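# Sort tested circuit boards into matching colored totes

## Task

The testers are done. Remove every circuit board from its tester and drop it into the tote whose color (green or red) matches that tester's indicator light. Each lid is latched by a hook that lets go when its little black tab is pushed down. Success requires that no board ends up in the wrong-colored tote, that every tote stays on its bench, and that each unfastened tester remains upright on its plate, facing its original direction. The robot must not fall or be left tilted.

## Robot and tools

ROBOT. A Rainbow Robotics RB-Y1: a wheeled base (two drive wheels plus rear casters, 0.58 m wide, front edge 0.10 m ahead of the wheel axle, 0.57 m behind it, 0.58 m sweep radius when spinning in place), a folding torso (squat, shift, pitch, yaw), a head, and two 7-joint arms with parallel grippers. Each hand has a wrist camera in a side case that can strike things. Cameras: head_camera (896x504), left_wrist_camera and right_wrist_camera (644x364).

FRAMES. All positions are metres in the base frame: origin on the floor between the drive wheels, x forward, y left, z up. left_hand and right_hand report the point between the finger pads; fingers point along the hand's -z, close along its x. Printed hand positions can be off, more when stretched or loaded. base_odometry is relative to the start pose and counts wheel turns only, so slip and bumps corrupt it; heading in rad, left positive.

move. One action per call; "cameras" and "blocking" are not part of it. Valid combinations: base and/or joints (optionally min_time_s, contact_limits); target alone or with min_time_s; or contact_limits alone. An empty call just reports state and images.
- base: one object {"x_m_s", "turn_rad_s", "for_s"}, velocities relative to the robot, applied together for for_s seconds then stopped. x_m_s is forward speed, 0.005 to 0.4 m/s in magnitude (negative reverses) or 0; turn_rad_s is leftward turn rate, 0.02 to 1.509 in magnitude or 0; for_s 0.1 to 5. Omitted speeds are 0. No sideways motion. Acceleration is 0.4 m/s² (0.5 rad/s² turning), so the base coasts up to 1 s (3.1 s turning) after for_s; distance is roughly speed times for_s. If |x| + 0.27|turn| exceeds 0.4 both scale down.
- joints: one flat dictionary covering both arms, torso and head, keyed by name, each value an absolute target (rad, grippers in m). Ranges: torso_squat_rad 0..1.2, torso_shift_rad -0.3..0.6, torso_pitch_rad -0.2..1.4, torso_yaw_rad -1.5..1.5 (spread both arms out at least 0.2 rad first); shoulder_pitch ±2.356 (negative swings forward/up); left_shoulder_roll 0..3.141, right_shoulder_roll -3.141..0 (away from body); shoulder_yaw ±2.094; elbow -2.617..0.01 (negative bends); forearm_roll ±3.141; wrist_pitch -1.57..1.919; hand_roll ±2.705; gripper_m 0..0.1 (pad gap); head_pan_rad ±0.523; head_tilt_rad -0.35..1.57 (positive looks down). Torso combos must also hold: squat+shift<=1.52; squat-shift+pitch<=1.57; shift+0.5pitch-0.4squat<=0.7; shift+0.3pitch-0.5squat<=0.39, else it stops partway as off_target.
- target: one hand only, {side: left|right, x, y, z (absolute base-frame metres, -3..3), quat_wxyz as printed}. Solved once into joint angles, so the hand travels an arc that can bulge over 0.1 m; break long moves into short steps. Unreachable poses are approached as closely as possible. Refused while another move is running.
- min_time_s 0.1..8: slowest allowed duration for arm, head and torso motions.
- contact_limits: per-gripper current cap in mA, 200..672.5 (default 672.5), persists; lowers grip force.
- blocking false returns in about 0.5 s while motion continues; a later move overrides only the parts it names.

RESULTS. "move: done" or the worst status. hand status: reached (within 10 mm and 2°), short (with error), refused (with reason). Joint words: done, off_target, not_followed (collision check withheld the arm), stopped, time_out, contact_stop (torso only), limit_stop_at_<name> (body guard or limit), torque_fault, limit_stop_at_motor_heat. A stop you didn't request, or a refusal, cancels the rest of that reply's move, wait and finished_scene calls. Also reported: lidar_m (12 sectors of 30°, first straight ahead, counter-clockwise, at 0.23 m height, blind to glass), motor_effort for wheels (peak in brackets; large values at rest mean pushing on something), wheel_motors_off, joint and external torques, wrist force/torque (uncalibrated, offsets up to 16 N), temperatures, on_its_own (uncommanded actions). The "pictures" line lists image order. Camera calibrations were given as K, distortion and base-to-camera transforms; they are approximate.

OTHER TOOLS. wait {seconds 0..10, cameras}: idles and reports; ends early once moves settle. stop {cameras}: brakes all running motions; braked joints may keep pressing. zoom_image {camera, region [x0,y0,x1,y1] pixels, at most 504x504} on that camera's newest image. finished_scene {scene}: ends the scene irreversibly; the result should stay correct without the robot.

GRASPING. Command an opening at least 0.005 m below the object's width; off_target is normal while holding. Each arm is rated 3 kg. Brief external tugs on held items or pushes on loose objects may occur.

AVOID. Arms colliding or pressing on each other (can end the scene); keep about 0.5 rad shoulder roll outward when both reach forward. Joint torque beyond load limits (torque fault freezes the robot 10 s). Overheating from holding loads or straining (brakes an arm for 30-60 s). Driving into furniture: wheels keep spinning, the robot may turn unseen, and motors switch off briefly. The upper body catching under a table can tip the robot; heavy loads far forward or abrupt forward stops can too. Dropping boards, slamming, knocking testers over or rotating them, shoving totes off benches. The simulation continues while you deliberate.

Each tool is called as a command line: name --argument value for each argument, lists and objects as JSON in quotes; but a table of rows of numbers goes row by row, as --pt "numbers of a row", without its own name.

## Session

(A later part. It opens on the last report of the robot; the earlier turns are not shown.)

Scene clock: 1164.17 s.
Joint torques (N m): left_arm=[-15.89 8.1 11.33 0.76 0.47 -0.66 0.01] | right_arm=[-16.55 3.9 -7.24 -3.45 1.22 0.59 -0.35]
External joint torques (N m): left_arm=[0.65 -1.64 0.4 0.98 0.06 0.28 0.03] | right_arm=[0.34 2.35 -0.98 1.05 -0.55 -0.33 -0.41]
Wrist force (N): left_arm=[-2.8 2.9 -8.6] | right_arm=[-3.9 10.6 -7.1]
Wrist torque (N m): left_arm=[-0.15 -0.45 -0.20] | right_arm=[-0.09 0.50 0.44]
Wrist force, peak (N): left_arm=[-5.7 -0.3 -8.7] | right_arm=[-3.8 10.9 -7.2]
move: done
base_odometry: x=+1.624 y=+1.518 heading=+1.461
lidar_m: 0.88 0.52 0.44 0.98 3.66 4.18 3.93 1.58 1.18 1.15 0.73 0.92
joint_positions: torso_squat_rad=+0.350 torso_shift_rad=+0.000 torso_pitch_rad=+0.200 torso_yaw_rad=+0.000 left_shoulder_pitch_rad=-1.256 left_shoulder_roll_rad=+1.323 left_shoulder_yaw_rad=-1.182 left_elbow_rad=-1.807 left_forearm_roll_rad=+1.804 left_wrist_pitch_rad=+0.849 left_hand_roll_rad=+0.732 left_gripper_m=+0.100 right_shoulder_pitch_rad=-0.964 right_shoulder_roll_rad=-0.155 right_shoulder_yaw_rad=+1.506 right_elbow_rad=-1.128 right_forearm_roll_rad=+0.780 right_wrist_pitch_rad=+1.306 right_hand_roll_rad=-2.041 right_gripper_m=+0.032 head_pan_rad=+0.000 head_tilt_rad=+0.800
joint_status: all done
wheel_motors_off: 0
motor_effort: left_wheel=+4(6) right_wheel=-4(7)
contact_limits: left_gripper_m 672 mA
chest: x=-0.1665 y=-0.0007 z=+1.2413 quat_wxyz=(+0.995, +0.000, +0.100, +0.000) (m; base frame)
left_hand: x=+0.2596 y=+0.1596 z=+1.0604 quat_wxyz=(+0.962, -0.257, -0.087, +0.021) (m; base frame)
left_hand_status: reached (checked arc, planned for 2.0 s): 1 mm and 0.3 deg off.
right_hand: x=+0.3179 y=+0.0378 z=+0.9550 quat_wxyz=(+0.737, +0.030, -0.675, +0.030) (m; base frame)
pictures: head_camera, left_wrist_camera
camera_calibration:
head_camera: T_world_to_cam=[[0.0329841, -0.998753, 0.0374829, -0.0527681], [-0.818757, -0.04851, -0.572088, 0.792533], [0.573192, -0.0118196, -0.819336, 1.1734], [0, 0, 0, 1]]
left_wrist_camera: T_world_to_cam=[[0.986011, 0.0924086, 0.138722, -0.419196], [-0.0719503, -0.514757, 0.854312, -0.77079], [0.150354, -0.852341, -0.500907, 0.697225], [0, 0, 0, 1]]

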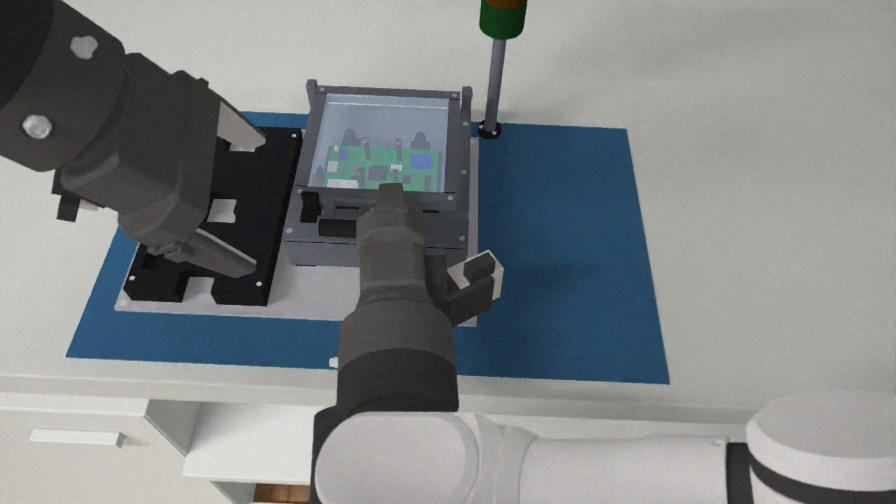

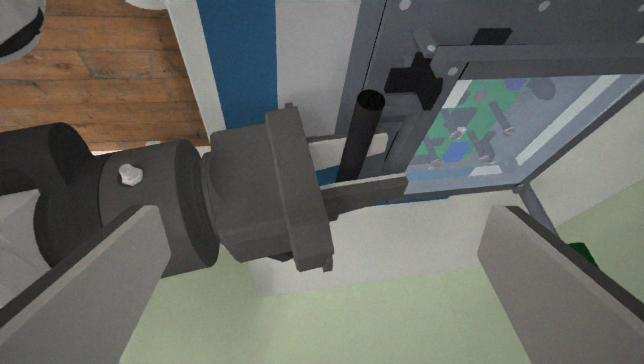

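move --target '{"side":"left","x":0.283,"y":0.137,"z":1.005,"quat_wxyz":[0.962,-0.257,-0.085,0.02]}' --min_time_s 2 --cameras '["head_camera","left_wrist_camera"]'

zoom_image --camera "head_camera" --region '[230, 130, 430, 280]'

Scene clock: 1174.97 s.
Joint torques (N m): left_arm=[-16.1 7.61 9.7 0.07 0.38 -1.22 -0.29] | right_arm=[-16.64 3.73 -7.29 -3.37 1.23 0.7 -0.24]
External joint torques (N m): left_arm=[2.08 -2 -1.07 1.09 -0.02 -0.3 -0.27] | right_arm=[0.25 2.17 -1.03 1.12 -0.53 -0.23 -0.3]
Wrist force (N): left_arm=[-2.4 3.1 -8.9] | right_arm=[-3.9 10.6 -6.9]
Wrist torque (N m): left_arm=[-0.17 -0.45 -0.20] | right_arm=[-0.10 0.49 0.45]
Wrist force, peak (N): left_arm=[-2.7 3.1 -9.0] | right_arm=[-4.0 10.8 -7.3]
move: done
base_odometry: x=+1.624 y=+1.518 heading=+1.461
lidar_m: 0.89 0.52 0.44 0.98 3.64 4.17 3.93 1.57 1.18 1.15 0.73 0.93
joint_positions: torso_squat_rad=+0.350 torso_shift_rad=+0.000 torso_pitch_rad=+0.200 torso_yaw_rad=+0.000 left_shoulder_pitch_rad=-1.224 left_shoulder_roll_rad=+1.140 left_shoulder_yaw_rad=-1.232 left_elbow_rad=-1.628 left_forearm_roll_rad=+1.735 left_wrist_pitch_rad=+0.794 left_hand_roll_rad=+0.694 left_gripper_m=+0.100 right_shoulder_pitch_rad=-0.964 right_shoulder_roll_rad=-0.155 right_shoulder_yaw_rad=+1.506 right_elbow_rad=-1.128 right_forearm_roll_rad=+0.780 right_wrist_pitch_rad=+1.306 right_hand_roll_rad=-2.041 right_gripper_m=+0.032 head_pan_rad=+0.000 head_tilt_rad=+0.800
joint_status: all done
wheel_motors_off: 0
motor_effort: left_wheel=+3(6) right_wheel=-5(6)
contact_limits: left_gripper_m 672 mA
chest: x=-0.1665 y=-0.0007 z=+1.2413 quat_wxyz=(+0.995, +0.000, +0.100, +0.000) (m; base frame)
left_hand: x=+0.2823 y=+0.1372 z=+1.0057 quat_wxyz=(+0.962, -0.257, -0.086, +0.021) (m; base frame)
left_hand_status: reached (checked arc, planned for 2.0 s): 1 mm and 0.2 deg off.
right_hand: x=+0.3179 y=+0.0378 z=+0.9550 quat_wxyz=(+0.737, +0.030, -0.675, +0.030) (m; base frame)
pictures: head_camera, left_wrist_camera
camera_calibration:
head_camera: T_world_to_cam=[[0.0329842, -0.998753, 0.0374831, -0.0527682], [-0.818757, -0.0485102, -0.572088, 0.792533], [0.573193, -0.0118196, -0.819335, 1.1734], [0, 0, 0, 1]]
left_wrist_camera: T_world_to_cam=[[0.986369, 0.090993, 0.137101, -0.430128], [-0.0711586, -0.515382, 0.854001, -0.733813], [0.148368, -0.852116, -0.501882, 0.6488], [0, 0, 0, 1]]

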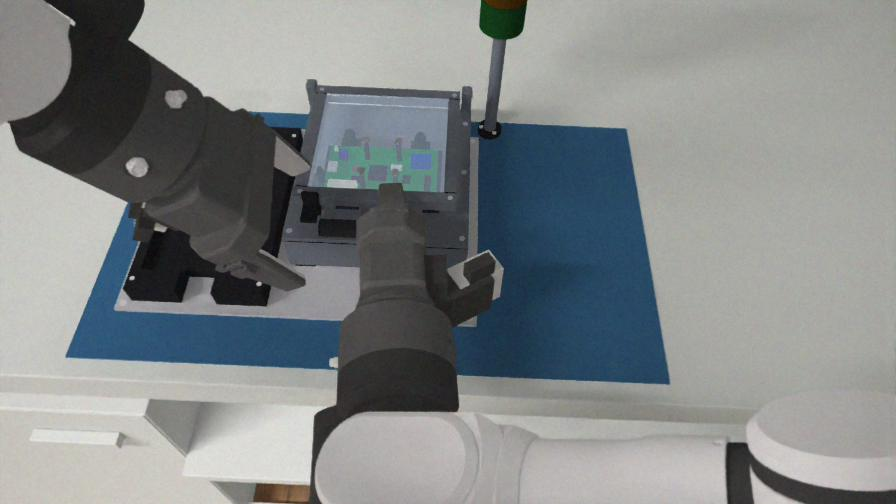

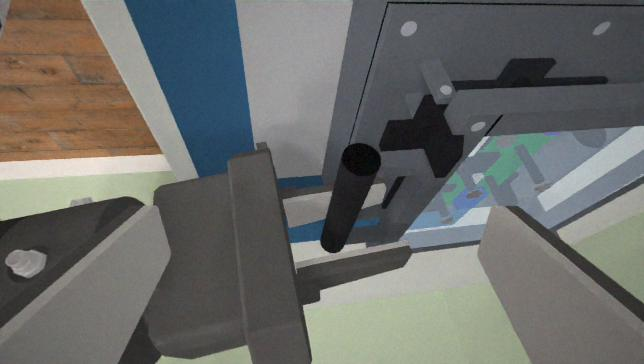

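Scaled by 2.520 from the camera's 896x504 image, which has a finer 1280x720 frame.

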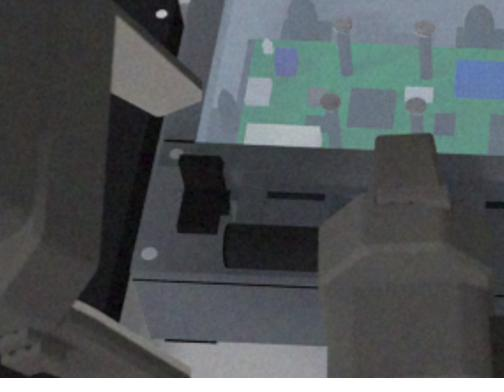

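move --target '{"side":"left","x":0.263,"y":0.137,"z":0.993,"quat_wxyz":[0.962,-0.257,-0.085,0.02]}' --min_time_s 1.5 --cameras '["head_camera","left_wrist_camera"]'

zoom_image --camera "head_camera" --region '[230, 130, 430, 280]'

Scene clock: 1204.53 s.
Joint torques (N m): left_arm=[-15.55 10.43 9.38 -1.77 0.42 -1.28 0.45] | right_arm=[-16.63 3.72 -7.32 -3.36 1.29 0.62 -0.34]
External joint torques (N m): left_arm=[1.84 0.87 -1.23 -0.5 0.05 -0.35 0.47] | right_arm=[0.25 2.17 -1.06 1.13 -0.47 -0.31 -0.39]
Wrist force (N): left_arm=[-2.5 3.0 -8.7] | right_arm=[-4.1 10.5 -7.0]
Wrist torque (N m): left_arm=[-0.17 -0.46 -0.21] | right_arm=[-0.08 0.49 0.45]
Wrist force, peak (N): left_arm=[-2.5 2.9 -9.2] | right_arm=[-4.1 10.8 -7.1]
move: done
base_odometry: x=+1.624 y=+1.518 heading=+1.461
lidar_m: 0.89 0.53 0.45 0.99 3.65 4.18 3.92 1.57 1.19 1.15 0.72 0.93
joint_positions: torso_squat_rad=+0.350 torso_shift_rad=+0.000 torso_pitch_rad=+0.200 torso_yaw_rad=+0.000 left_shoulder_pitch_rad=-1.190 left_shoulder_roll_rad=+1.165 left_shoulder_yaw_rad=-1.252 left_elbow_rad=-1.699 left_forearm_roll_rad=+1.697 left_wrist_pitch_rad=+0.749 left_hand_roll_rad=+0.731 left_gripper_m=+0.100 right_shoulder_pitch_rad=-0.964 right_shoulder_roll_rad=-0.155 right_shoulder_yaw_rad=+1.506 right_elbow_rad=-1.128 right_forearm_roll_rad=+0.780 right_wrist_pitch_rad=+1.306 right_hand_roll_rad=-2.041 right_gripper_m=+0.032 head_pan_rad=+0.000 head_tilt_rad=+0.800
joint_status: all done
wheel_motors_off: 0
motor_effort: left_wheel=+4(6) right_wheel=-6(6)
contact_limits: left_gripper_m 672 mA
chest: x=-0.1665 y=-0.0007 z=+1.2413 quat_wxyz=(+0.995, +0.000, +0.100, +0.000) (m; base frame)
left_hand: x=+0.2629 y=+0.1362 z=+0.9938 quat_wxyz=(+0.962, -0.259, -0.082, +0.019) (m; base frame)
left_hand_status: reached (checked arc, planned for 1.5 s): 1 mm and 0.5 deg off.
right_hand: x=+0.3179 y=+0.0378 z=+0.9550 quat_wxyz=(+0.737, +0.030, -0.675, +0.030) (m; base frame)
pictures: head_camera, left_wrist_camera
camera_calibration:
head_camera: T_world_to_cam=[[0.0329839, -0.998753, 0.037483, -0.0527683], [-0.818757, -0.0485098, -0.572088, 0.792533], [0.573192, -0.0118198, -0.819336, 1.1734], [0, 0, 0, 1]]
left_wrist_camera: T_world_to_cam=[[0.987922, 0.0853867, 0.129305, -0.401186], [-0.0680708, -0.510496, 0.857182, -0.730165], [0.139202, -0.85563, -0.498518, 0.64437], [0, 0, 0, 1]]

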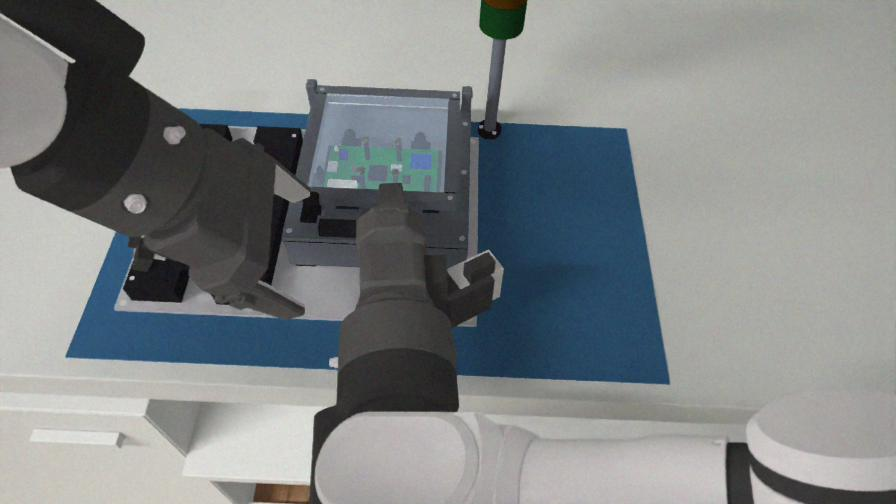

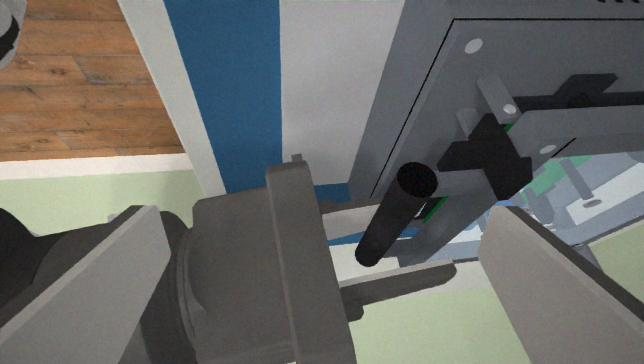

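Scaled by 2.520 from the camera's 896x504 image, which has a finer 1280x720 frame.

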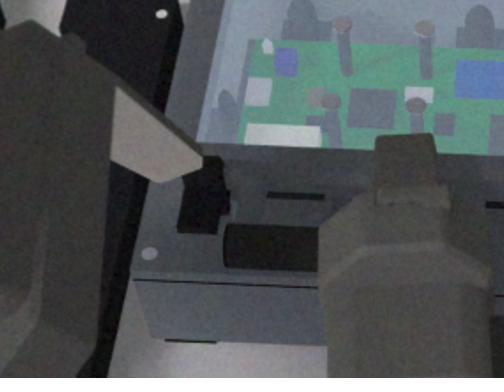

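move --target '{"side":"left","x":0.263,"y":0.134,"z":0.98,"quat_wxyz":[0.962,-0.257,-0.085,0.02]}' --min_time_s 1.0 --cameras '["left_wrist_camera"]'

move --target '{"side":"left","x":0.263,"y":0.134,"z":0.97,"quat_wxyz":[0.962,-0.257,-0.085,0.02]}' --min_time_s 1.0 --cameras '["left_wrist_camera","head_camera"]'

zoom_image --camera "head_camera" --region '[230, 130, 430, 280]'

Scene clock: 1215.50 s.
Wrist force, peak (N): left_arm=[-2.6 3.2 -9.0] | right_arm=[-3.9 10.9 -7.4]
move: done
joint_status: all done
wheel_motors_off: 0
motor_effort: left_wheel=+4(6) right_wheel=-4(6)
contact_limits: left_gripper_m 672 mA
left_hand_status: reached (checked arc, planned for 1.0 s): 1 mm and 0.1 deg off.
pictures: left_wrist_camera
camera_calibration:
left_wrist_camera: T_world_to_cam=[[0.986863, 0.0884025, 0.13523, -0.404951], [-0.0710851, -0.514059, 0.854804, -0.716513], [0.145083, -0.853187, -0.501021, 0.636787], [0, 0, 0, 1]]

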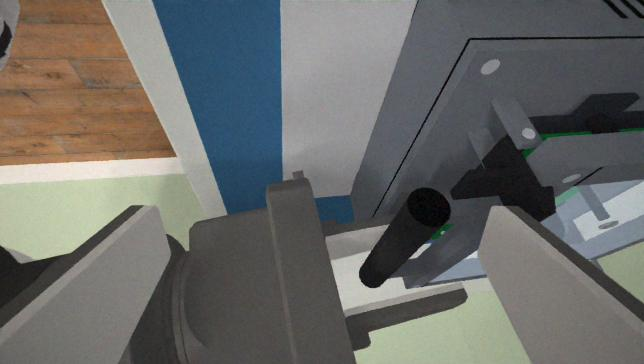

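Scene clock: 1216.83 s.
Joint torques (N m): left_arm=[-15.31 7.22 9.06 -0.39 0.25 -1.24 -0.31] | right_arm=[-16.58 3.48 -7.38 -3.35 1.23 0.61 -0.25]
External joint torques (N m): left_arm=[2.13 -2.29 -1.36 1.15 -0.1 -0.31 -0.29] | right_arm=[0.31 1.93 -1.12 1.14 -0.54 -0.32 -0.31]
Wrist force (N): left_arm=[-2.6 3.1 -9.0] | right_arm=[-4.2 10.5 -7.0]
Wrist torque (N m): left_arm=[-0.21 -0.49 -0.19] | right_arm=[-0.08 0.47 0.45]
Wrist force, peak (N): left_arm=[-2.7 2.9 -9.1] | right_arm=[-4.0 10.7 -7.4]
move: done
base_odometry: x=+1.624 y=+1.518 heading=+1.461
lidar_m: 0.89 0.53 0.44 0.98 3.64 4.17 3.92 1.59 1.18 1.15 0.73 0.92
joint_positions: torso_squat_rad=+0.350 torso_shift_rad=+0.000 torso_pitch_rad=+0.200 torso_yaw_rad=+0.000 left_shoulder_pitch_rad=-1.161 left_shoulder_roll_rad=+1.124 left_shoulder_yaw_rad=-1.276 left_elbow_rad=-1.665 left_forearm_roll_rad=+1.656 left_wrist_pitch_rad=+0.706 left_hand_roll_rad=+0.731 left_gripper_m=+0.100 right_shoulder_pitch_rad=-0.964 right_shoulder_roll_rad=-0.155 right_shoulder_yaw_rad=+1.506 right_elbow_rad=-1.128 right_forearm_roll_rad=+0.780 right_wrist_pitch_rad=+1.306 right_hand_roll_rad=-2.041 right_gripper_m=+0.032 head_pan_rad=+0.000 head_tilt_rad=+0.800
joint_status: all done
wheel_motors_off: 0
motor_effort: left_wheel=+3(6) right_wheel=-4(6)
contact_limits: left_gripper_m 672 mA
chest: x=-0.1665 y=-0.0007 z=+1.2413 quat_wxyz=(+0.995, +0.000, +0.100, +0.000) (m; base frame)
left_hand: x=+0.2628 y=+0.1342 z=+0.9706 quat_wxyz=(+0.962, -0.257, -0.085, +0.020) (m; base frame)
left_hand_status: reached (checked arc, planned for 1.0 s): 1 mm and 0.0 deg off.
right_hand: x=+0.3179 y=+0.0378 z=+0.9550 quat_wxyz=(+0.737, +0.030, -0.675, +0.030) (m; base frame)
pictures: head_camera, left_wrist_camera
camera_calibration:
head_camera: T_world_to_cam=[[0.0329841, -0.998753, 0.0374829, -0.0527681], [-0.818757, -0.0485099, -0.572088, 0.792533], [0.573192, -0.0118196, -0.819336, 1.1734], [0, 0, 0, 1]]
left_wrist_camera: T_world_to_cam=[[0.986689, 0.0895492, 0.135741, -0.404418], [-0.0708052, -0.514872, 0.854338, -0.707224], [0.146395, -0.852577, -0.501678, 0.631845], [0, 0, 0, 1]]

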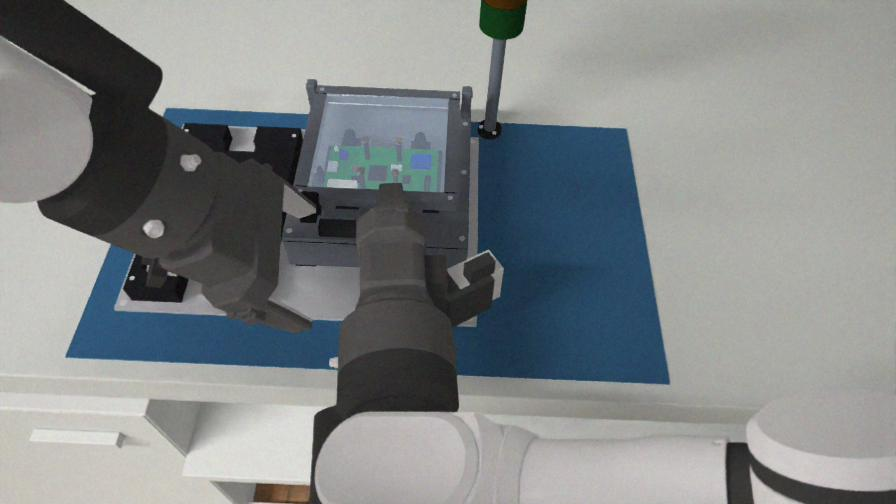

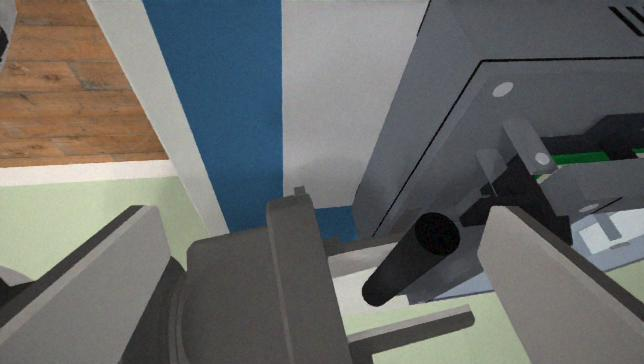

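Scaled by 2.520 from the camera's 896x504 image, which has a finer 1280x720 frame.

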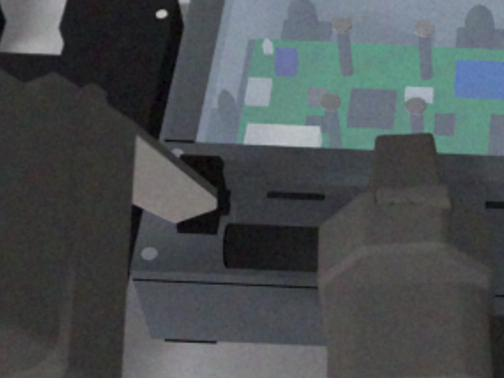

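move --target '{"side":"left","x":0.265,"y":0.134,"z":0.961,"quat_wxyz":[0.962,-0.257,-0.085,0.02]}' --min_time_s 1.0 --cameras '["left_wrist_camera","head_camera"]'

zoom_image --camera "head_camera" --region '[230, 130, 430, 280]'

Scene clock: 1226.37 s.
Joint torques (N m): left_arm=[-8.92 -0.57 2.63 1.72 0.21 -1.2 0.21] | right_arm=[-16.56 3.53 -7.42 -3.53 1.25 0.66 -0.25]
External joint torques (N m): left_arm=[8.67 -10.1 -7.74 3.3 -0.14 -0.26 0.23] | right_arm=[0.35 1.99 -1.15 0.96 -0.51 -0.26 -0.31]
Wrist force (N): left_arm=[-14.8 -1.6 33.0] | right_arm=[-4.0 10.2 -6.9]
Wrist torque (N m): left_arm=[-0.06 -2.53 -0.56] | right_arm=[-0.05 0.49 0.44]
Wrist force, peak (N): left_arm=[-15.1 -1.5 34.3] | right_arm=[-3.9 10.9 -7.2]
move: done
base_odometry: x=+1.624 y=+1.518 heading=+1.461
lidar_m: 0.88 0.53 0.44 0.98 3.64 4.18 3.92 1.58 1.19 1.15 0.73 0.93
joint_positions: torso_squat_rad=+0.350 torso_shift_rad=-0.001 torso_pitch_rad=+0.199 torso_yaw_rad=+0.000 left_shoulder_pitch_rad=-1.152 left_shoulder_roll_rad=+1.106 left_shoulder_yaw_rad=-1.279 left_elbow_rad=-1.635 left_forearm_roll_rad=+1.656 left_wrist_pitch_rad=+0.696 left_hand_roll_rad=+0.711 left_gripper_m=+0.100 right_shoulder_pitch_rad=-0.964 right_shoulder_roll_rad=-0.155 right_shoulder_yaw_rad=+1.506 right_elbow_rad=-1.128 right_forearm_roll_rad=+0.780 right_wrist_pitch_rad=+1.306 right_hand_roll_rad=-2.041 right_gripper_m=+0.032 head_pan_rad=+0.000 head_tilt_rad=+0.800
joint_status: all done
wheel_motors_off: 0
motor_effort: left_wheel=+6(9) right_wheel=-5(6)
contact_limits: left_gripper_m 672 mA
chest: x=-0.1674 y=-0.0007 z=+1.2414 quat_wxyz=(+0.995, +0.000, +0.099, +0.000) (m; base frame)
left_hand: x=+0.2655 y=+0.1347 z=+0.9636 quat_wxyz=(+0.962, -0.257, -0.088, +0.020) (m; base frame)
left_hand_status: reached (checked arc, planned for 1.0 s): 3 mm and 0.3 deg off.
right_hand: x=+0.3175 y=+0.0380 z=+0.9557 quat_wxyz=(+0.736, +0.030, -0.675, +0.030) (m; base frame)
pictures: head_camera, left_wrist_camera
camera_calibration:
head_camera: T_world_to_cam=[[0.0332386, -0.998745, 0.0374576, -0.0526584], [-0.817944, -0.0487203, -0.573231, 0.793442], [0.574336, -0.0115849, -0.818537, 1.17312], [0, 0, 0, 1]]
left_wrist_camera: T_world_to_cam=[[0.985871, 0.0908905, 0.140706, -0.410959], [-0.0743943, -0.515029, 0.853939, -0.699499], [0.150083, -0.852341, -0.50099, 0.626744], [0, 0, 0, 1]]

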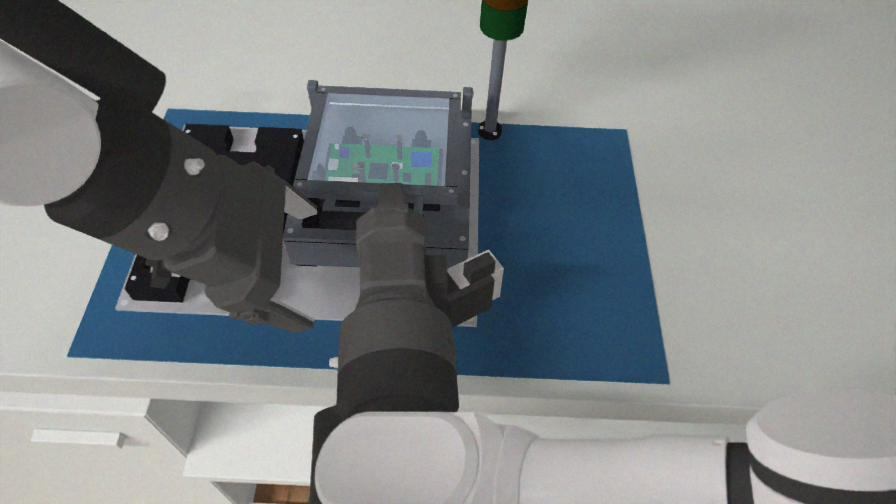

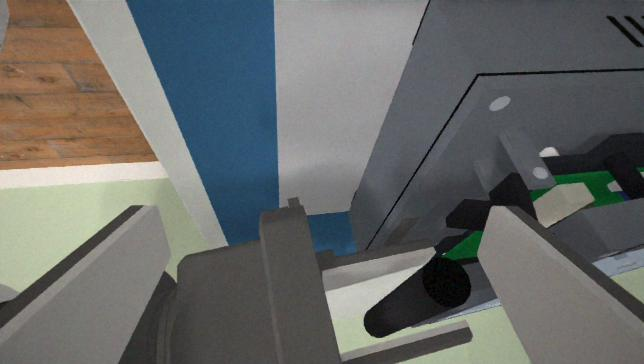

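Scaled by 2.520 from the camera's 896x504 image, which has a finer 1280x720 frame.

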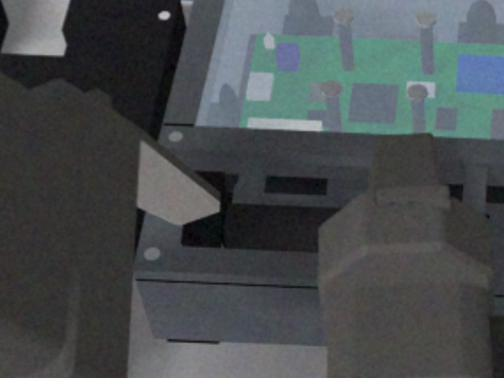

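move --target '{"side":"right","x":0.318,"y":0.038,"z":0.985,"quat_wxyz":[0.737,0.03,-0.675,0.03]}' --min_time_s 1.5 --cameras '["head_camera"]'

Scene clock: 1233.07 s.
Joint torques (N m): left_arm=[-8.87 -0.69 2.62 1.78 0.21 -1.03 0.19] | right_arm=[-18.97 -2.2 -9.29 -4.2 1.95 1.83 0.45]
External joint torques (N m): left_arm=[8.71 -10.23 -7.74 3.37 -0.14 -0.1 0.2] | right_arm=[-1.79 -3.07 -2.19 0.74 0.07 1.1 0.4]
Wrist force (N): left_arm=[-14.0 -2.1 33.0] | right_arm=[-7.8 13.0 -5.7]
Wrist torque (N m): left_arm=[-0.05 -2.47 -0.63] | right_arm=[-0.10 0.49 0.36]
Wrist force, peak (N): left_arm=[-16.2 -1.1 37.5] | right_arm=[-8.1 13.9 -8.1]
move: done
base_odometry: x=+1.624 y=+1.518 heading=+1.461
lidar_m: 0.89 0.53 0.44 0.99 3.65 4.17 3.93 1.58 1.19 1.15 0.73 0.93
joint_positions: torso_squat_rad=+0.350 torso_shift_rad=-0.001 torso_pitch_rad=+0.199 torso_yaw_rad=+0.000 left_shoulder_pitch_rad=-1.152 left_shoulder_roll_rad=+1.106 left_shoulder_yaw_rad=-1.279 left_elbow_rad=-1.635 left_forearm_roll_rad=+1.656 left_wrist_pitch_rad=+0.696 left_hand_roll_rad=+0.711 left_gripper_m=+0.100 right_shoulder_pitch_rad=-0.988 right_shoulder_roll_rad=-0.217 right_shoulder_yaw_rad=+1.470 right_elbow_rad=-1.288 right_forearm_roll_rad=+0.740 right_wrist_pitch_rad=+1.350 right_hand_roll_rad=-1.940 right_gripper_m=+0.032 head_pan_rad=+0.000 head_tilt_rad=+0.800
joint_status: all done
wheel_motors_off: 0
motor_effort: left_wheel=+8(9) right_wheel=-4(7)
contact_limits: left_gripper_m 672 mA
chest: x=-0.1674 y=-0.0007 z=+1.2414 quat_wxyz=(+0.995, +0.000, +0.099, +0.000) (m; base frame)
left_hand: x=+0.2655 y=+0.1347 z=+0.9636 quat_wxyz=(+0.962, -0.257, -0.088, +0.020) (m; base frame)
right_hand: x=+0.3175 y=+0.0386 z=+0.9847 quat_wxyz=(+0.737, +0.031, -0.675, +0.030) (m; base frame)
right_hand_status: reached (checked arc, planned for 1.5 s): 1 mm and 0.1 deg off.
pictures: head_camera
camera_calibration:
head_camera: T_world_to_cam=[[0.0332748, -0.998744, 0.0374652, -0.0526413], [-0.81794, -0.0487544, -0.573234, 0.793446], [0.574341, -0.01157, -0.818535, 1.17311], [0, 0, 0, 1]]

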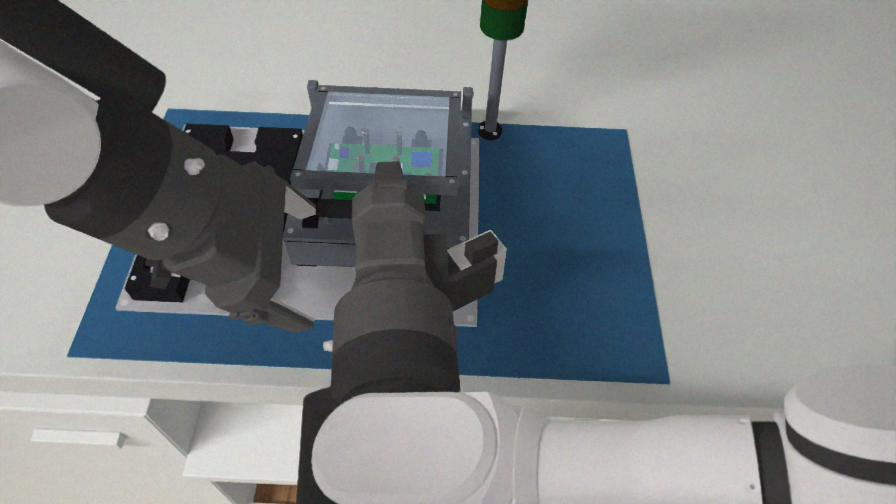

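move --target '{"side":"left","x":0.23,"y":0.2,"z":1.04,"quat_wxyz":[0.962,-0.257,-0.085,0.02]}' --min_time_s 1.5 --cameras '[]'

move --target '{"side":"right","x":0.333,"y":0.038,"z":1.022,"quat_wxyz":[0.80,0.02,-0.60,0.02]}' --min_time_s 2 --cameras '["head_camera","right_wrist_camera"]'

Scene clock: 1250.50 s.
Wrist force, peak (N): left_arm=[-14.2 -2.1 33.6] | right_arm=[-8.0 13.4 -6.0]
move: done
joint_status: all done
wheel_motors_off: 0
motor_effort: left_wheel=+8(10) right_wheel=-4(6)
contact_limits: left_gripper_m 672 mA
left_hand_status: reached (checked arc, planned for 1.5 s): 1 mm and 0.1 deg off.
pictures: none

Scene clock: 1252.83 s.
Joint torques (N m): left_arm=[-12.7 11.12 11.58 -0.69 0.67 -0.56 -0.2] | right_arm=[-20.06 -4.45 -11.14 -4.3 2.5 1.3 0.47]
External joint torques (N m): left_arm=[1.9 0.36 1.12 -0.4 0.23 0.31 -0.18] | right_arm=[-1.57 -3.98 -2.75 1.22 0.51 1.14 0.42]
Wrist force (N): left_arm=[-2.5 2.9 -9.0] | right_arm=[-8.3 14.3 -6.9]
Wrist torque (N m): left_arm=[-0.15 -0.46 -0.19] | right_arm=[0.00 0.67 0.35]
Wrist force, peak (N): left_arm=[-2.6 2.9 -9.4] | right_arm=[-8.4 14.3 -7.2]
move: done
base_odometry: x=+1.624 y=+1.518 heading=+1.461
lidar_m: 0.89 0.52 0.44 0.99 3.65 4.17 3.93 1.59 1.18 1.14 0.73 0.92
joint_positions: torso_squat_rad=+0.350 torso_shift_rad=+0.000 torso_pitch_rad=+0.200 torso_yaw_rad=+0.000 left_shoulder_pitch_rad=-1.145 left_shoulder_roll_rad=+1.450 left_shoulder_yaw_rad=-1.198 left_elbow_rad=-1.882 left_forearm_roll_rad=+1.859 left_wrist_pitch_rad=+0.768 left_hand_roll_rad=+0.605 left_gripper_m=+0.100 right_shoulder_pitch_rad=-1.059 right_shoulder_roll_rad=-0.294 right_shoulder_yaw_rad=+1.297 right_elbow_rad=-1.519 right_forearm_roll_rad=+0.431 right_wrist_pitch_rad=+1.373 right_hand_roll_rad=-1.660 right_gripper_m=+0.032 head_pan_rad=+0.000 head_tilt_rad=+0.800
joint_status: all done
wheel_motors_off: 0
motor_effort: left_wheel=+7(8) right_wheel=-4(6)
contact_limits: left_gripper_m 672 mA
chest: x=-0.1666 y=-0.0007 z=+1.2413 quat_wxyz=(+0.995, +0.000, +0.100, +0.000) (m; base frame)
left_hand: x=+0.2308 y=+0.1995 z=+1.0393 quat_wxyz=(+0.963, -0.257, -0.085, +0.020) (m; base frame)
right_hand: x=+0.3324 y=+0.0386 z=+1.0215 quat_wxyz=(+0.800, +0.021, -0.599, +0.020) (m; base frame)
right_hand_status: reached (checked arc, planned for 2.0 s): 1 mm and 0.1 deg off.
pictures: head_camera, right_wrist_camera
camera_calibration:
head_camera: T_world_to_cam=[[0.0329726, -0.998754, 0.0374513, -0.0527384], [-0.8187, -0.0484836, -0.572171, 0.792602], [0.573274, -0.0117954, -0.819279, 1.17338], [0, 0, 0, 1]]
right_wrist_camera: T_world_to_cam=[[-0.265748, 0.0134147, -0.963949, 1.07496], [-0.473854, 0.86896, 0.142728, 0.0113399], [0.839548, 0.494701, -0.224568, 0.00291207], [0, 0, 0, 1]]

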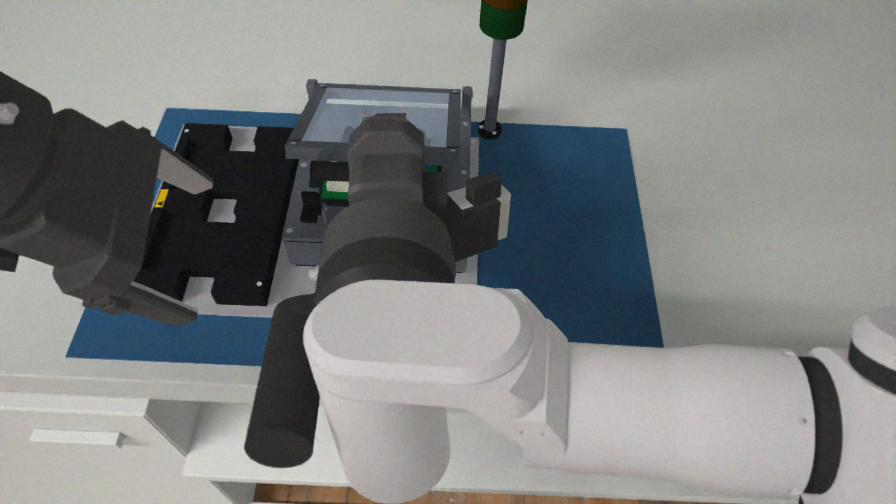

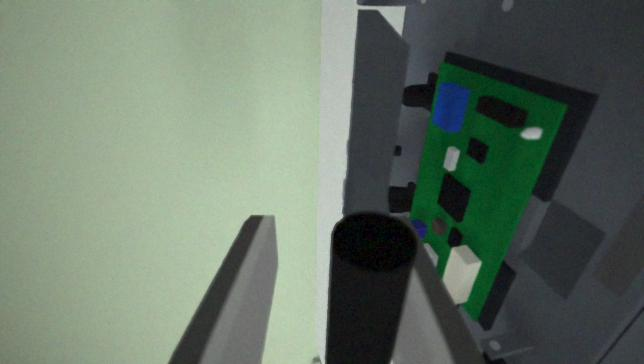

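move --target '{"side":"right","x":0.354,"y":0.038,"z":1.06,"quat_wxyz":[0.865,0.015,-0.50,0.015]}' --min_time_s 2 --cameras '["right_wrist_camera"]'

move --target '{"side":"right","x":0.382,"y":0.038,"z":1.09,"quat_wxyz":[0.914,0.01,-0.405,0.01]}' --min_time_s 2 --cameras '["head_camera","right_wrist_camera"]'

Scene clock: 1260.70 s.
Wrist force, peak (N): left_arm=[-2.8 2.7 -9.5] | right_arm=[-7.8 11.4 -13.1]
move: done
joint_status: all done
wheel_motors_off: 0
motor_effort: left_wheel=+6(9) right_wheel=-4(6)
contact_limits: left_gripper_m 672 mA
right_hand_status: reached (checked arc, planned for 2.0 s): 1 mm and 0.1 deg off.
pictures: right_wrist_camera
camera_calibration:
right_wrist_camera: T_world_to_cam=[[-0.485784, 0.00976024, -0.874024, 1.09985], [-0.415831, 0.876952, 0.240912, -0.108336], [0.768829, 0.480478, -0.421951, 0.228521], [0, 0, 0, 1]]

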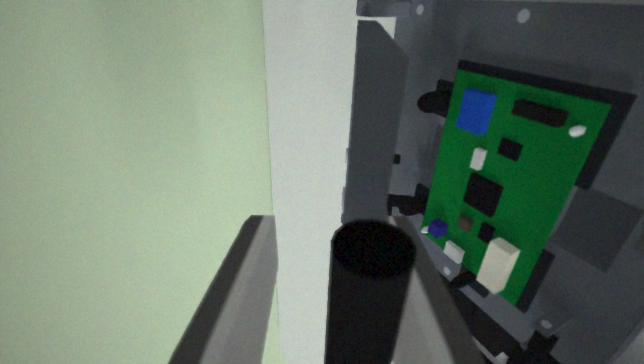

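Scene clock: 1263.03 s.
Joint torques (N m): left_arm=[-12.99 11.09 11.54 -0.6 0.69 -0.55 -0.18] | right_arm=[-24.8 -1.04 -11.05 -4.82 1.75 -1.36 0.46]
External joint torques (N m): left_arm=[1.6 0.32 1.08 -0.3 0.25 0.32 -0.17] | right_arm=[-1.92 3.05 -2.3 0.26 0.19 -0.77 0.42]
Wrist force (N): left_arm=[-2.6 2.9 -9.2] | right_arm=[-6.5 8.6 -12.5]
Wrist torque (N m): left_arm=[-0.16 -0.47 -0.19] | right_arm=[-0.10 0.68 0.47]
Wrist force, peak (N): left_arm=[-2.7 3.0 -9.6] | right_arm=[-7.0 14.1 -11.7]
move: done
base_odometry: x=+1.624 y=+1.518 heading=+1.461
lidar_m: 0.89 0.53 0.44 0.99 3.65 4.18 3.93 1.57 1.18 1.15 0.74 0.92
joint_positions: torso_squat_rad=+0.350 torso_shift_rad=+0.000 torso_pitch_rad=+0.200 torso_yaw_rad=+0.000 left_shoulder_pitch_rad=-1.145 left_shoulder_roll_rad=+1.450 left_shoulder_yaw_rad=-1.198 left_elbow_rad=-1.882 left_forearm_roll_rad=+1.859 left_wrist_pitch_rad=+0.768 left_hand_roll_rad=+0.605 left_gripper_m=+0.100 right_shoulder_pitch_rad=-1.324 right_shoulder_roll_rad=-0.291 right_shoulder_yaw_rad=+0.902 right_elbow_rad=-1.396 right_forearm_roll_rad=-0.290 right_wrist_pitch_rad=+1.445 right_hand_roll_rad=-1.185 right_gripper_m=+0.032 head_pan_rad=+0.000 head_tilt_rad=+0.800
joint_status: all done
wheel_motors_off: 0
motor_effort: left_wheel=+7(9) right_wheel=-5(5)
contact_limits: left_gripper_m 672 mA
chest: x=-0.1666 y=-0.0007 z=+1.2413 quat_wxyz=(+0.995, +0.000, +0.100, +0.000) (m; base frame)
left_hand: x=+0.2308 y=+0.1995 z=+1.0393 quat_wxyz=(+0.963, -0.257, -0.085, +0.020) (m; base frame)
right_hand: x=+0.3820 y=+0.0374 z=+1.0895 quat_wxyz=(+0.914, +0.010, -0.405, +0.010) (m; base frame)
right_hand_status: reached (checked arc, planned for 2.0 s): 1 mm and 0.1 deg off.
pictures: head_camera, right_wrist_camera
camera_calibration:
head_camera: T_world_to_cam=[[0.0329786, -0.998754, 0.03745, -0.0527361], [-0.818715, -0.0484874, -0.572149, 0.792582], [0.573252, -0.0117923, -0.819295, 1.17339], [0, 0, 0, 1]]
right_wrist_camera: T_world_to_cam=[[-0.659721, 0.0105256, -0.751437, 1.07276], [-0.344513, 0.884409, 0.314852, -0.211319], [0.667891, 0.466594, -0.579837, 0.430881], [0, 0, 0, 1]]

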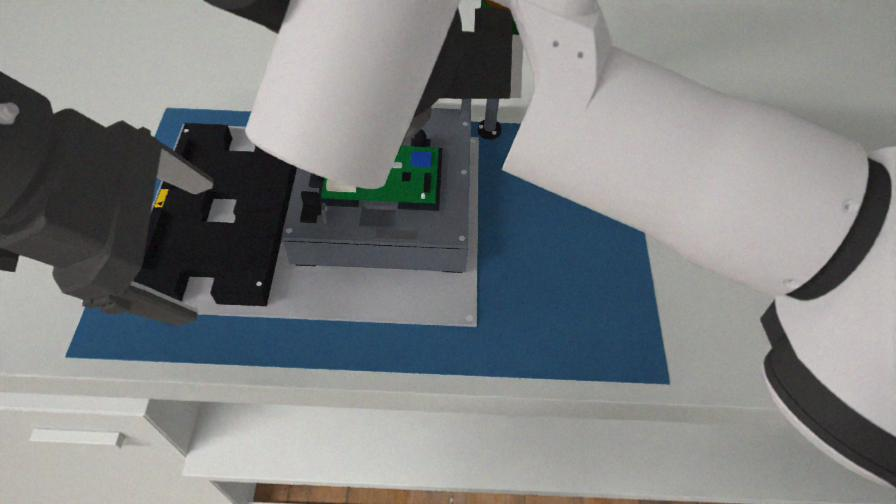

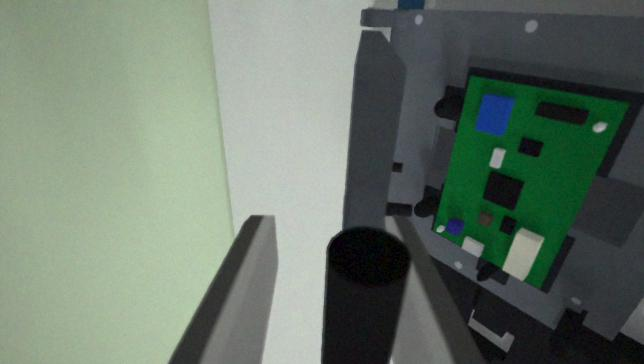

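Beautiful. Continue to ~75°.

move --target '{"side":"right","x":0.410,"y":0.038,"z":1.107,"quat_wxyz":[0.95,0.01,-0.312,0.01]}' --min_time_s 2 --cameras '["right_wrist_camera"]'

move --target '{"side":"right","x":0.437,"y":0.038,"z":1.115,"quat_wxyz":[0.973,0.01,-0.23,0.01]}' --min_time_s 2 --cameras '["head_camera","right_wrist_camera"]'

Scene clock: 1270.23 s.
Wrist force, peak (N): left_arm=[-2.6 3.0 -9.5] | right_arm=[-6.1 12.5 -14.0]
move: done
joint_status: all done
wheel_motors_off: 0
motor_effort: left_wheel=+8(9) right_wheel=-4(6)
contact_limits: left_gripper_m 672 mA
right_hand_status: reached (checked arc, planned for 2.0 s): 1 mm and 0.1 deg off.
pictures: right_wrist_camera
camera_calibration:
right_wrist_camera: T_world_to_cam=[[-0.794641, 0.00839631, -0.607022, 0.999648], [-0.277322, 0.884457, 0.375271, -0.3016], [0.540036, 0.466546, -0.700497, 0.608204], [0, 0, 0, 1]]

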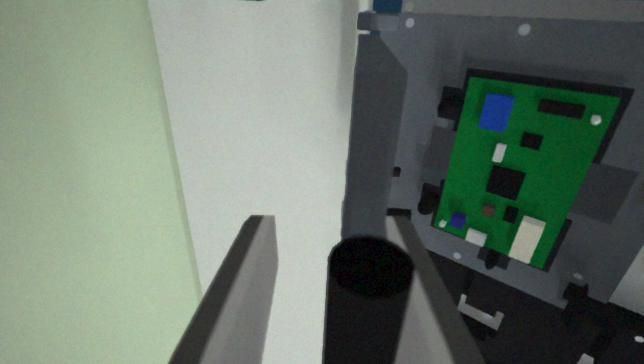

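Scene clock: 1272.70 s.
Joint torques (N m): left_arm=[-13.35 10.54 10.87 -0.63 0.67 -0.72 -0.22] | right_arm=[-26.49 -7.79 -3.08 -5.4 0.3 -1.99 0.1]
External joint torques (N m): left_arm=[1.24 -0.23 0.41 -0.33 0.23 0.15 -0.21] | right_arm=[-0.22 1.76 -1.48 0.53 -0.42 -1.1 0.07]
Wrist force (N): left_arm=[-2.7 2.8 -9.2] | right_arm=[-4.1 8.6 -12.6]
Wrist torque (N m): left_arm=[-0.13 -0.49 -0.20] | right_arm=[-0.15 0.74 0.56]
Wrist force, peak (N): left_arm=[-3.2 4.0 -9.5] | right_arm=[10.2 38.3 48.5]
move: short
base_odometry: x=+1.624 y=+1.518 heading=+1.461
lidar_m: 0.88 0.52 0.43 0.98 3.65 4.17 3.93 1.57 1.18 1.15 0.73 0.92
joint_positions: torso_squat_rad=+0.350 torso_shift_rad=+0.000 torso_pitch_rad=+0.200 torso_yaw_rad=+0.000 left_shoulder_pitch_rad=-1.145 left_shoulder_roll_rad=+1.451 left_shoulder_yaw_rad=-1.198 left_elbow_rad=-1.882 left_forearm_roll_rad=+1.859 left_wrist_pitch_rad=+0.768 left_hand_roll_rad=+0.605 left_gripper_m=+0.100 right_shoulder_pitch_rad=-1.806 right_shoulder_roll_rad=-0.036 right_shoulder_yaw_rad=+0.609 right_elbow_rad=-0.267 right_forearm_roll_rad=-0.690 right_wrist_pitch_rad=+1.199 right_hand_roll_rad=-0.603 right_gripper_m=+0.032 head_pan_rad=+0.000 head_tilt_rad=+0.800
joint_status: all done
wheel_motors_off: 0
motor_effort: left_wheel=+4(14) right_wheel=-6(11)
contact_limits: left_gripper_m 672 mA
chest: x=-0.1666 y=-0.0008 z=+1.2413 quat_wxyz=(+0.995, +0.001, +0.100, +0.000) (m; base frame)
left_hand: x=+0.2308 y=+0.1996 z=+1.0393 quat_wxyz=(+0.963, -0.257, -0.085, +0.020) (m; base frame)
right_hand: x=+0.4365 y=+0.0372 z=+1.1149 quat_wxyz=(+0.968, +0.022, -0.251, +0.012) (m; base frame)
right_hand_status: short (checked arc, as near as the solve gets, planned for 2.0 s): 1 mm and 2.9 deg off. The place is met; only the turn is off.
pictures: head_camera, right_wrist_camera
camera_calibration:
head_camera: T_world_to_cam=[[0.0329635, -0.998756, 0.0374139, -0.0527374], [-0.818691, -0.0484549, -0.572187, 0.792613], [0.573288, -0.0117691, -0.81927, 1.17338], [0, 0, 0, 1]]
right_wrist_camera: T_world_to_cam=[[-0.865557, 0.00816771, -0.500744, 0.938231], [-0.237639, 0.873436, 0.425016, -0.369436], [0.440839, 0.486871, -0.754067, 0.701872], [0, 0, 0, 1]]

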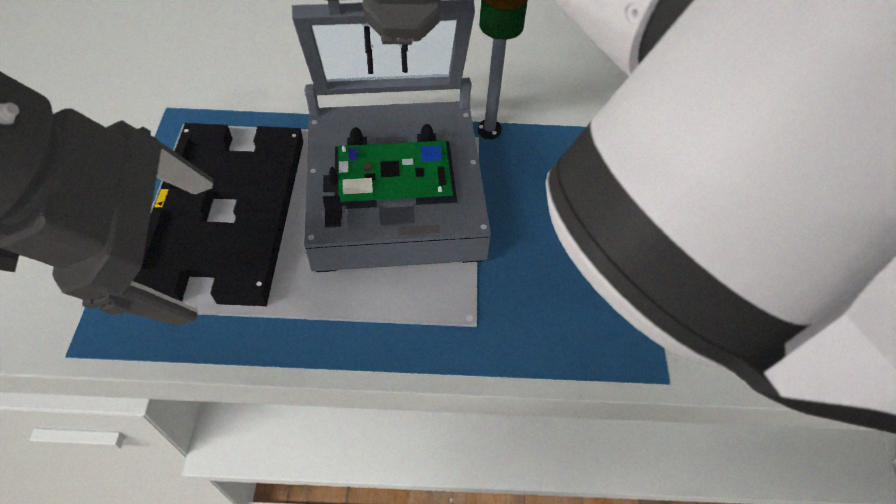

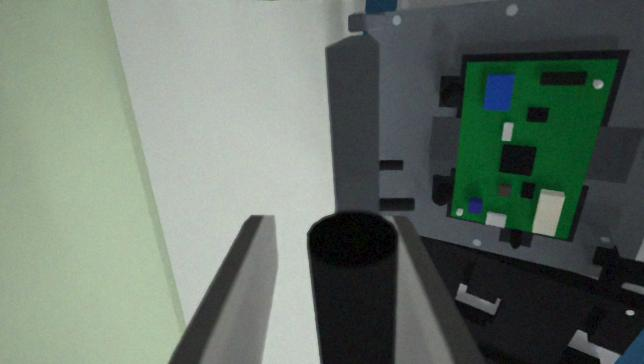

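move --joints '{"left_gripper_m":0.0}' --cameras '[]'

move --target '{"side":"left","x":0.30,"y":0.125,"z":1.075,"quat_wxyz":[0.74,0,-0.672,0]}' --min_time_s 2 --cameras '["head_camera","left_wrist_camera"]'

Scene clock: 1281.77 s.
Wrist force, peak (N): left_arm=[-2.6 2.8 -9.6] | right_arm=[-4.1 9.1 -13.2]
move: done
joint_status: all done
wheel_motors_off: 0
motor_effort: left_wheel=+5(5) right_wheel=-5(7)
contact_limits: left_gripper_m 672 mA
pictures: none

Scene clock: 1284.13 s.
Joint torques (N m): left_arm=[-12.2 4.43 7.94 -5.51 -1.21 0.33 -0.28] | right_arm=[-26.28 -8.46 -2.92 -5.48 0.56 -1.7 0.12]
External joint torques (N m): left_arm=[1.22 -0.63 -0.23 0.52 0.7 0.13 -0.23] | right_arm=[-0.01 1.09 -1.32 0.44 -0.16 -0.81 0.09]
Wrist force (N): left_arm=[-8.1 0.0 -4.2] | right_arm=[-3.4 9.3 -11.7]
Wrist torque (N m): left_arm=[0.01 -0.81 -0.19] | right_arm=[-0.12 0.75 0.52]
Wrist force, peak (N): left_arm=[-4.9 -0.9 -9.3] | right_arm=[-2.9 11.1 -13.2]
move: done
base_odometry: x=+1.624 y=+1.518 heading=+1.461
lidar_m: 0.89 0.53 0.44 0.98 3.65 4.18 3.93 1.58 1.18 1.15 0.74 0.93
joint_positions: torso_squat_rad=+0.350 torso_shift_rad=+0.000 torso_pitch_rad=+0.200 torso_yaw_rad=+0.000 left_shoulder_pitch_rad=-0.775 left_shoulder_roll_rad=+0.804 left_shoulder_yaw_rad=-1.216 left_elbow_rad=-2.059 left_forearm_roll_rad=-0.714 left_wrist_pitch_rad=+1.401 left_hand_roll_rad=+1.676 left_gripper_m=+0.000 right_shoulder_pitch_rad=-1.806 right_shoulder_roll_rad=-0.036 right_shoulder_yaw_rad=+0.609 right_elbow_rad=-0.267 right_forearm_roll_rad=-0.690 right_wrist_pitch_rad=+1.199 right_hand_roll_rad=-0.603 right_gripper_m=+0.032 head_pan_rad=+0.000 head_tilt_rad=+0.800
joint_status: all done
wheel_motors_off: 0
motor_effort: left_wheel=+4(5) right_wheel=-3(7)
contact_limits: left_gripper_m 672 mA
chest: x=-0.1666 y=-0.0008 z=+1.2413 quat_wxyz=(+0.995, +0.001, +0.100, +0.000) (m; base frame)
left_hand: x=+0.3000 y=+0.1250 z=+1.0752 quat_wxyz=(+0.740, +0.000, -0.672, +0.000) (m; base frame)
left_hand_status: reached (checked arc, planned for 2.0 s): 0 mm and 0.0 deg off.
right_hand: x=+0.4364 y=+0.0374 z=+1.1149 quat_wxyz=(+0.968, +0.022, -0.251, +0.012) (m; base frame)
pictures: head_camera, left_wrist_camera
camera_calibration:
head_camera: T_world_to_cam=[[0.032959, -0.998756, 0.0374062, -0.0527315], [-0.818691, -0.0484468, -0.572187, 0.792614], [0.573288, -0.0117654, -0.819269, 1.17338], [0, 0, 0, 1]]
left_wrist_camera: T_world_to_cam=[[0.108653, 0.0152137, 0.993963, -1.10452], [-0.484626, -0.872204, 0.0663258, 0.217334], [0.867947, -0.488907, -0.0873945, -0.0362493], [0, 0, 0, 1]]

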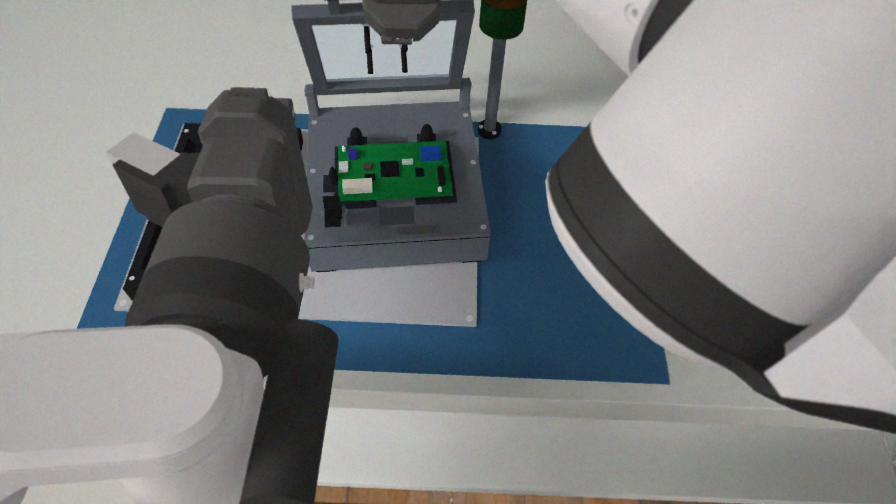

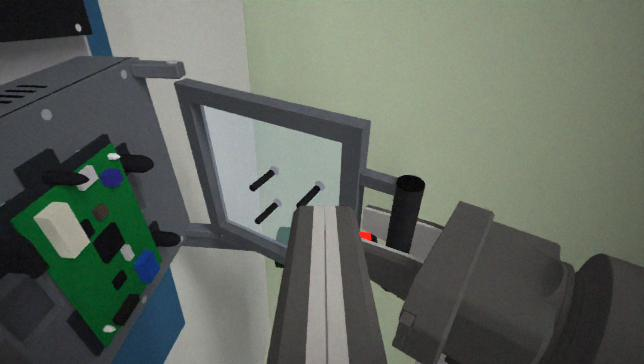

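move --target '{"side":"left","x":0.38,"y":0.115,"z":1.075,"quat_wxyz":[0.74,0,-0.672,0]}' --min_time_s 2 --cameras '["head_camera","left_wrist_camera"]'

Scene clock: 1290.00 s.
Joint torques (N m): left_arm=[-16.88 3.93 10.51 -3.61 -1.27 -0.02 0.35] | right_arm=[-26.19 -8.4 -2.8 -5.7 0.55 -1.62 0.01]
External joint torques (N m): left_arm=[0.12 -1.57 1.25 1.39 0.53 -0.32 0.41] | right_arm=[0.08 1.15 -1.2 0.23 -0.17 -0.73 -0.01]
Wrist force (N): left_arm=[-8.2 -0.1 -4.0] | right_arm=[-4.2 9.5 -10.8]
Wrist torque (N m): left_arm=[0.05 -0.77 -0.18] | right_arm=[-0.05 0.71 0.52]
Wrist force, peak (N): left_arm=[-8.5 -0.4 -4.3] | right_arm=[-3.3 10.3 -12.5]
move: done
base_odometry: x=+1.624 y=+1.518 heading=+1.461
lidar_m: 0.89 0.52 0.44 0.99 3.65 4.17 3.93 1.58 1.19 1.15 0.73 0.92
joint_positions: torso_squat_rad=+0.350 torso_shift_rad=+0.000 torso_pitch_rad=+0.200 torso_yaw_rad=+0.000 left_shoulder_pitch_rad=-0.920 left_shoulder_roll_rad=+0.720 left_shoulder_yaw_rad=-1.160 left_elbow_rad=-1.752 left_forearm_roll_rad=-0.602 left_wrist_pitch_rad=+1.211 left_hand_roll_rad=+1.725 left_gripper_m=+0.000 right_shoulder_pitch_rad=-1.806 right_shoulder_roll_rad=-0.036 right_shoulder_yaw_rad=+0.609 right_elbow_rad=-0.267 right_forearm_roll_rad=-0.690 right_wrist_pitch_rad=+1.199 right_hand_roll_rad=-0.603 right_gripper_m=+0.032 head_pan_rad=+0.000 head_tilt_rad=+0.800
joint_status: all done
wheel_motors_off: 0
motor_effort: left_wheel=+3(6) right_wheel=-5(6)
contact_limits: left_gripper_m 672 mA
chest: x=-0.1666 y=-0.0008 z=+1.2413 quat_wxyz=(+0.995, +0.001, +0.100, +0.000) (m; base frame)
left_hand: x=+0.3797 y=+0.1152 z=+1.0750 quat_wxyz=(+0.740, +0.000, -0.672, +0.000) (m; base frame)
left_hand_status: reached (checked arc, planned for 2.0 s): 0 mm and 0.0 deg off.
right_hand: x=+0.4364 y=+0.0374 z=+1.1149 quat_wxyz=(+0.968, +0.022, -0.251, +0.012) (m; base frame)
pictures: head_camera, left_wrist_camera
camera_calibration:
head_camera: T_world_to_cam=[[0.032959, -0.998756, 0.0374061, -0.0527314], [-0.818691, -0.0484468, -0.572187, 0.792613], [0.573288, -0.0117653, -0.81927, 1.17338], [0, 0, 0, 1]]
left_wrist_camera: T_world_to_cam=[[0.10877, 0.0149076, 0.993955, -1.11288], [-0.484324, -0.872389, 0.0660847, 0.24763], [0.868101, -0.488585, -0.0876697, -0.110105], [0, 0, 0, 1]]

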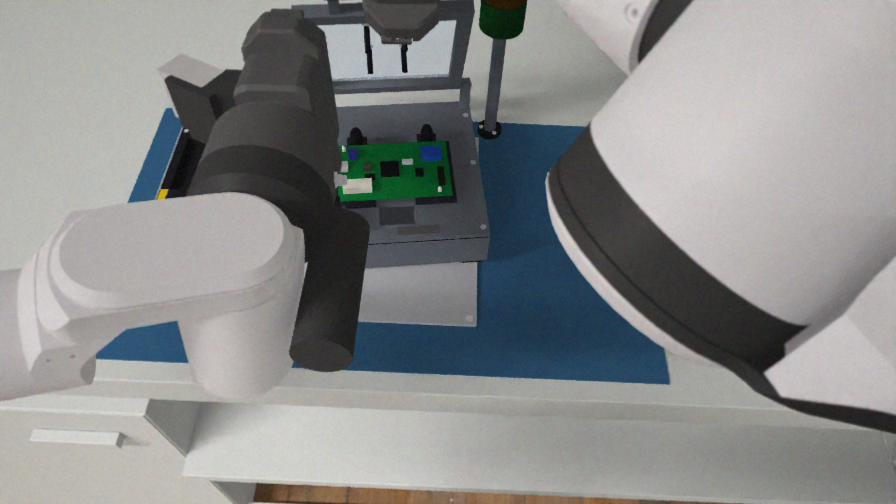

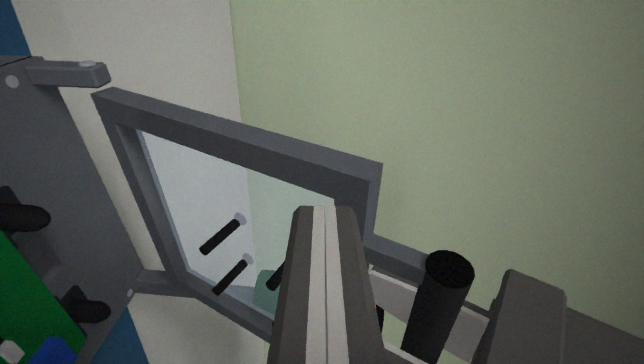

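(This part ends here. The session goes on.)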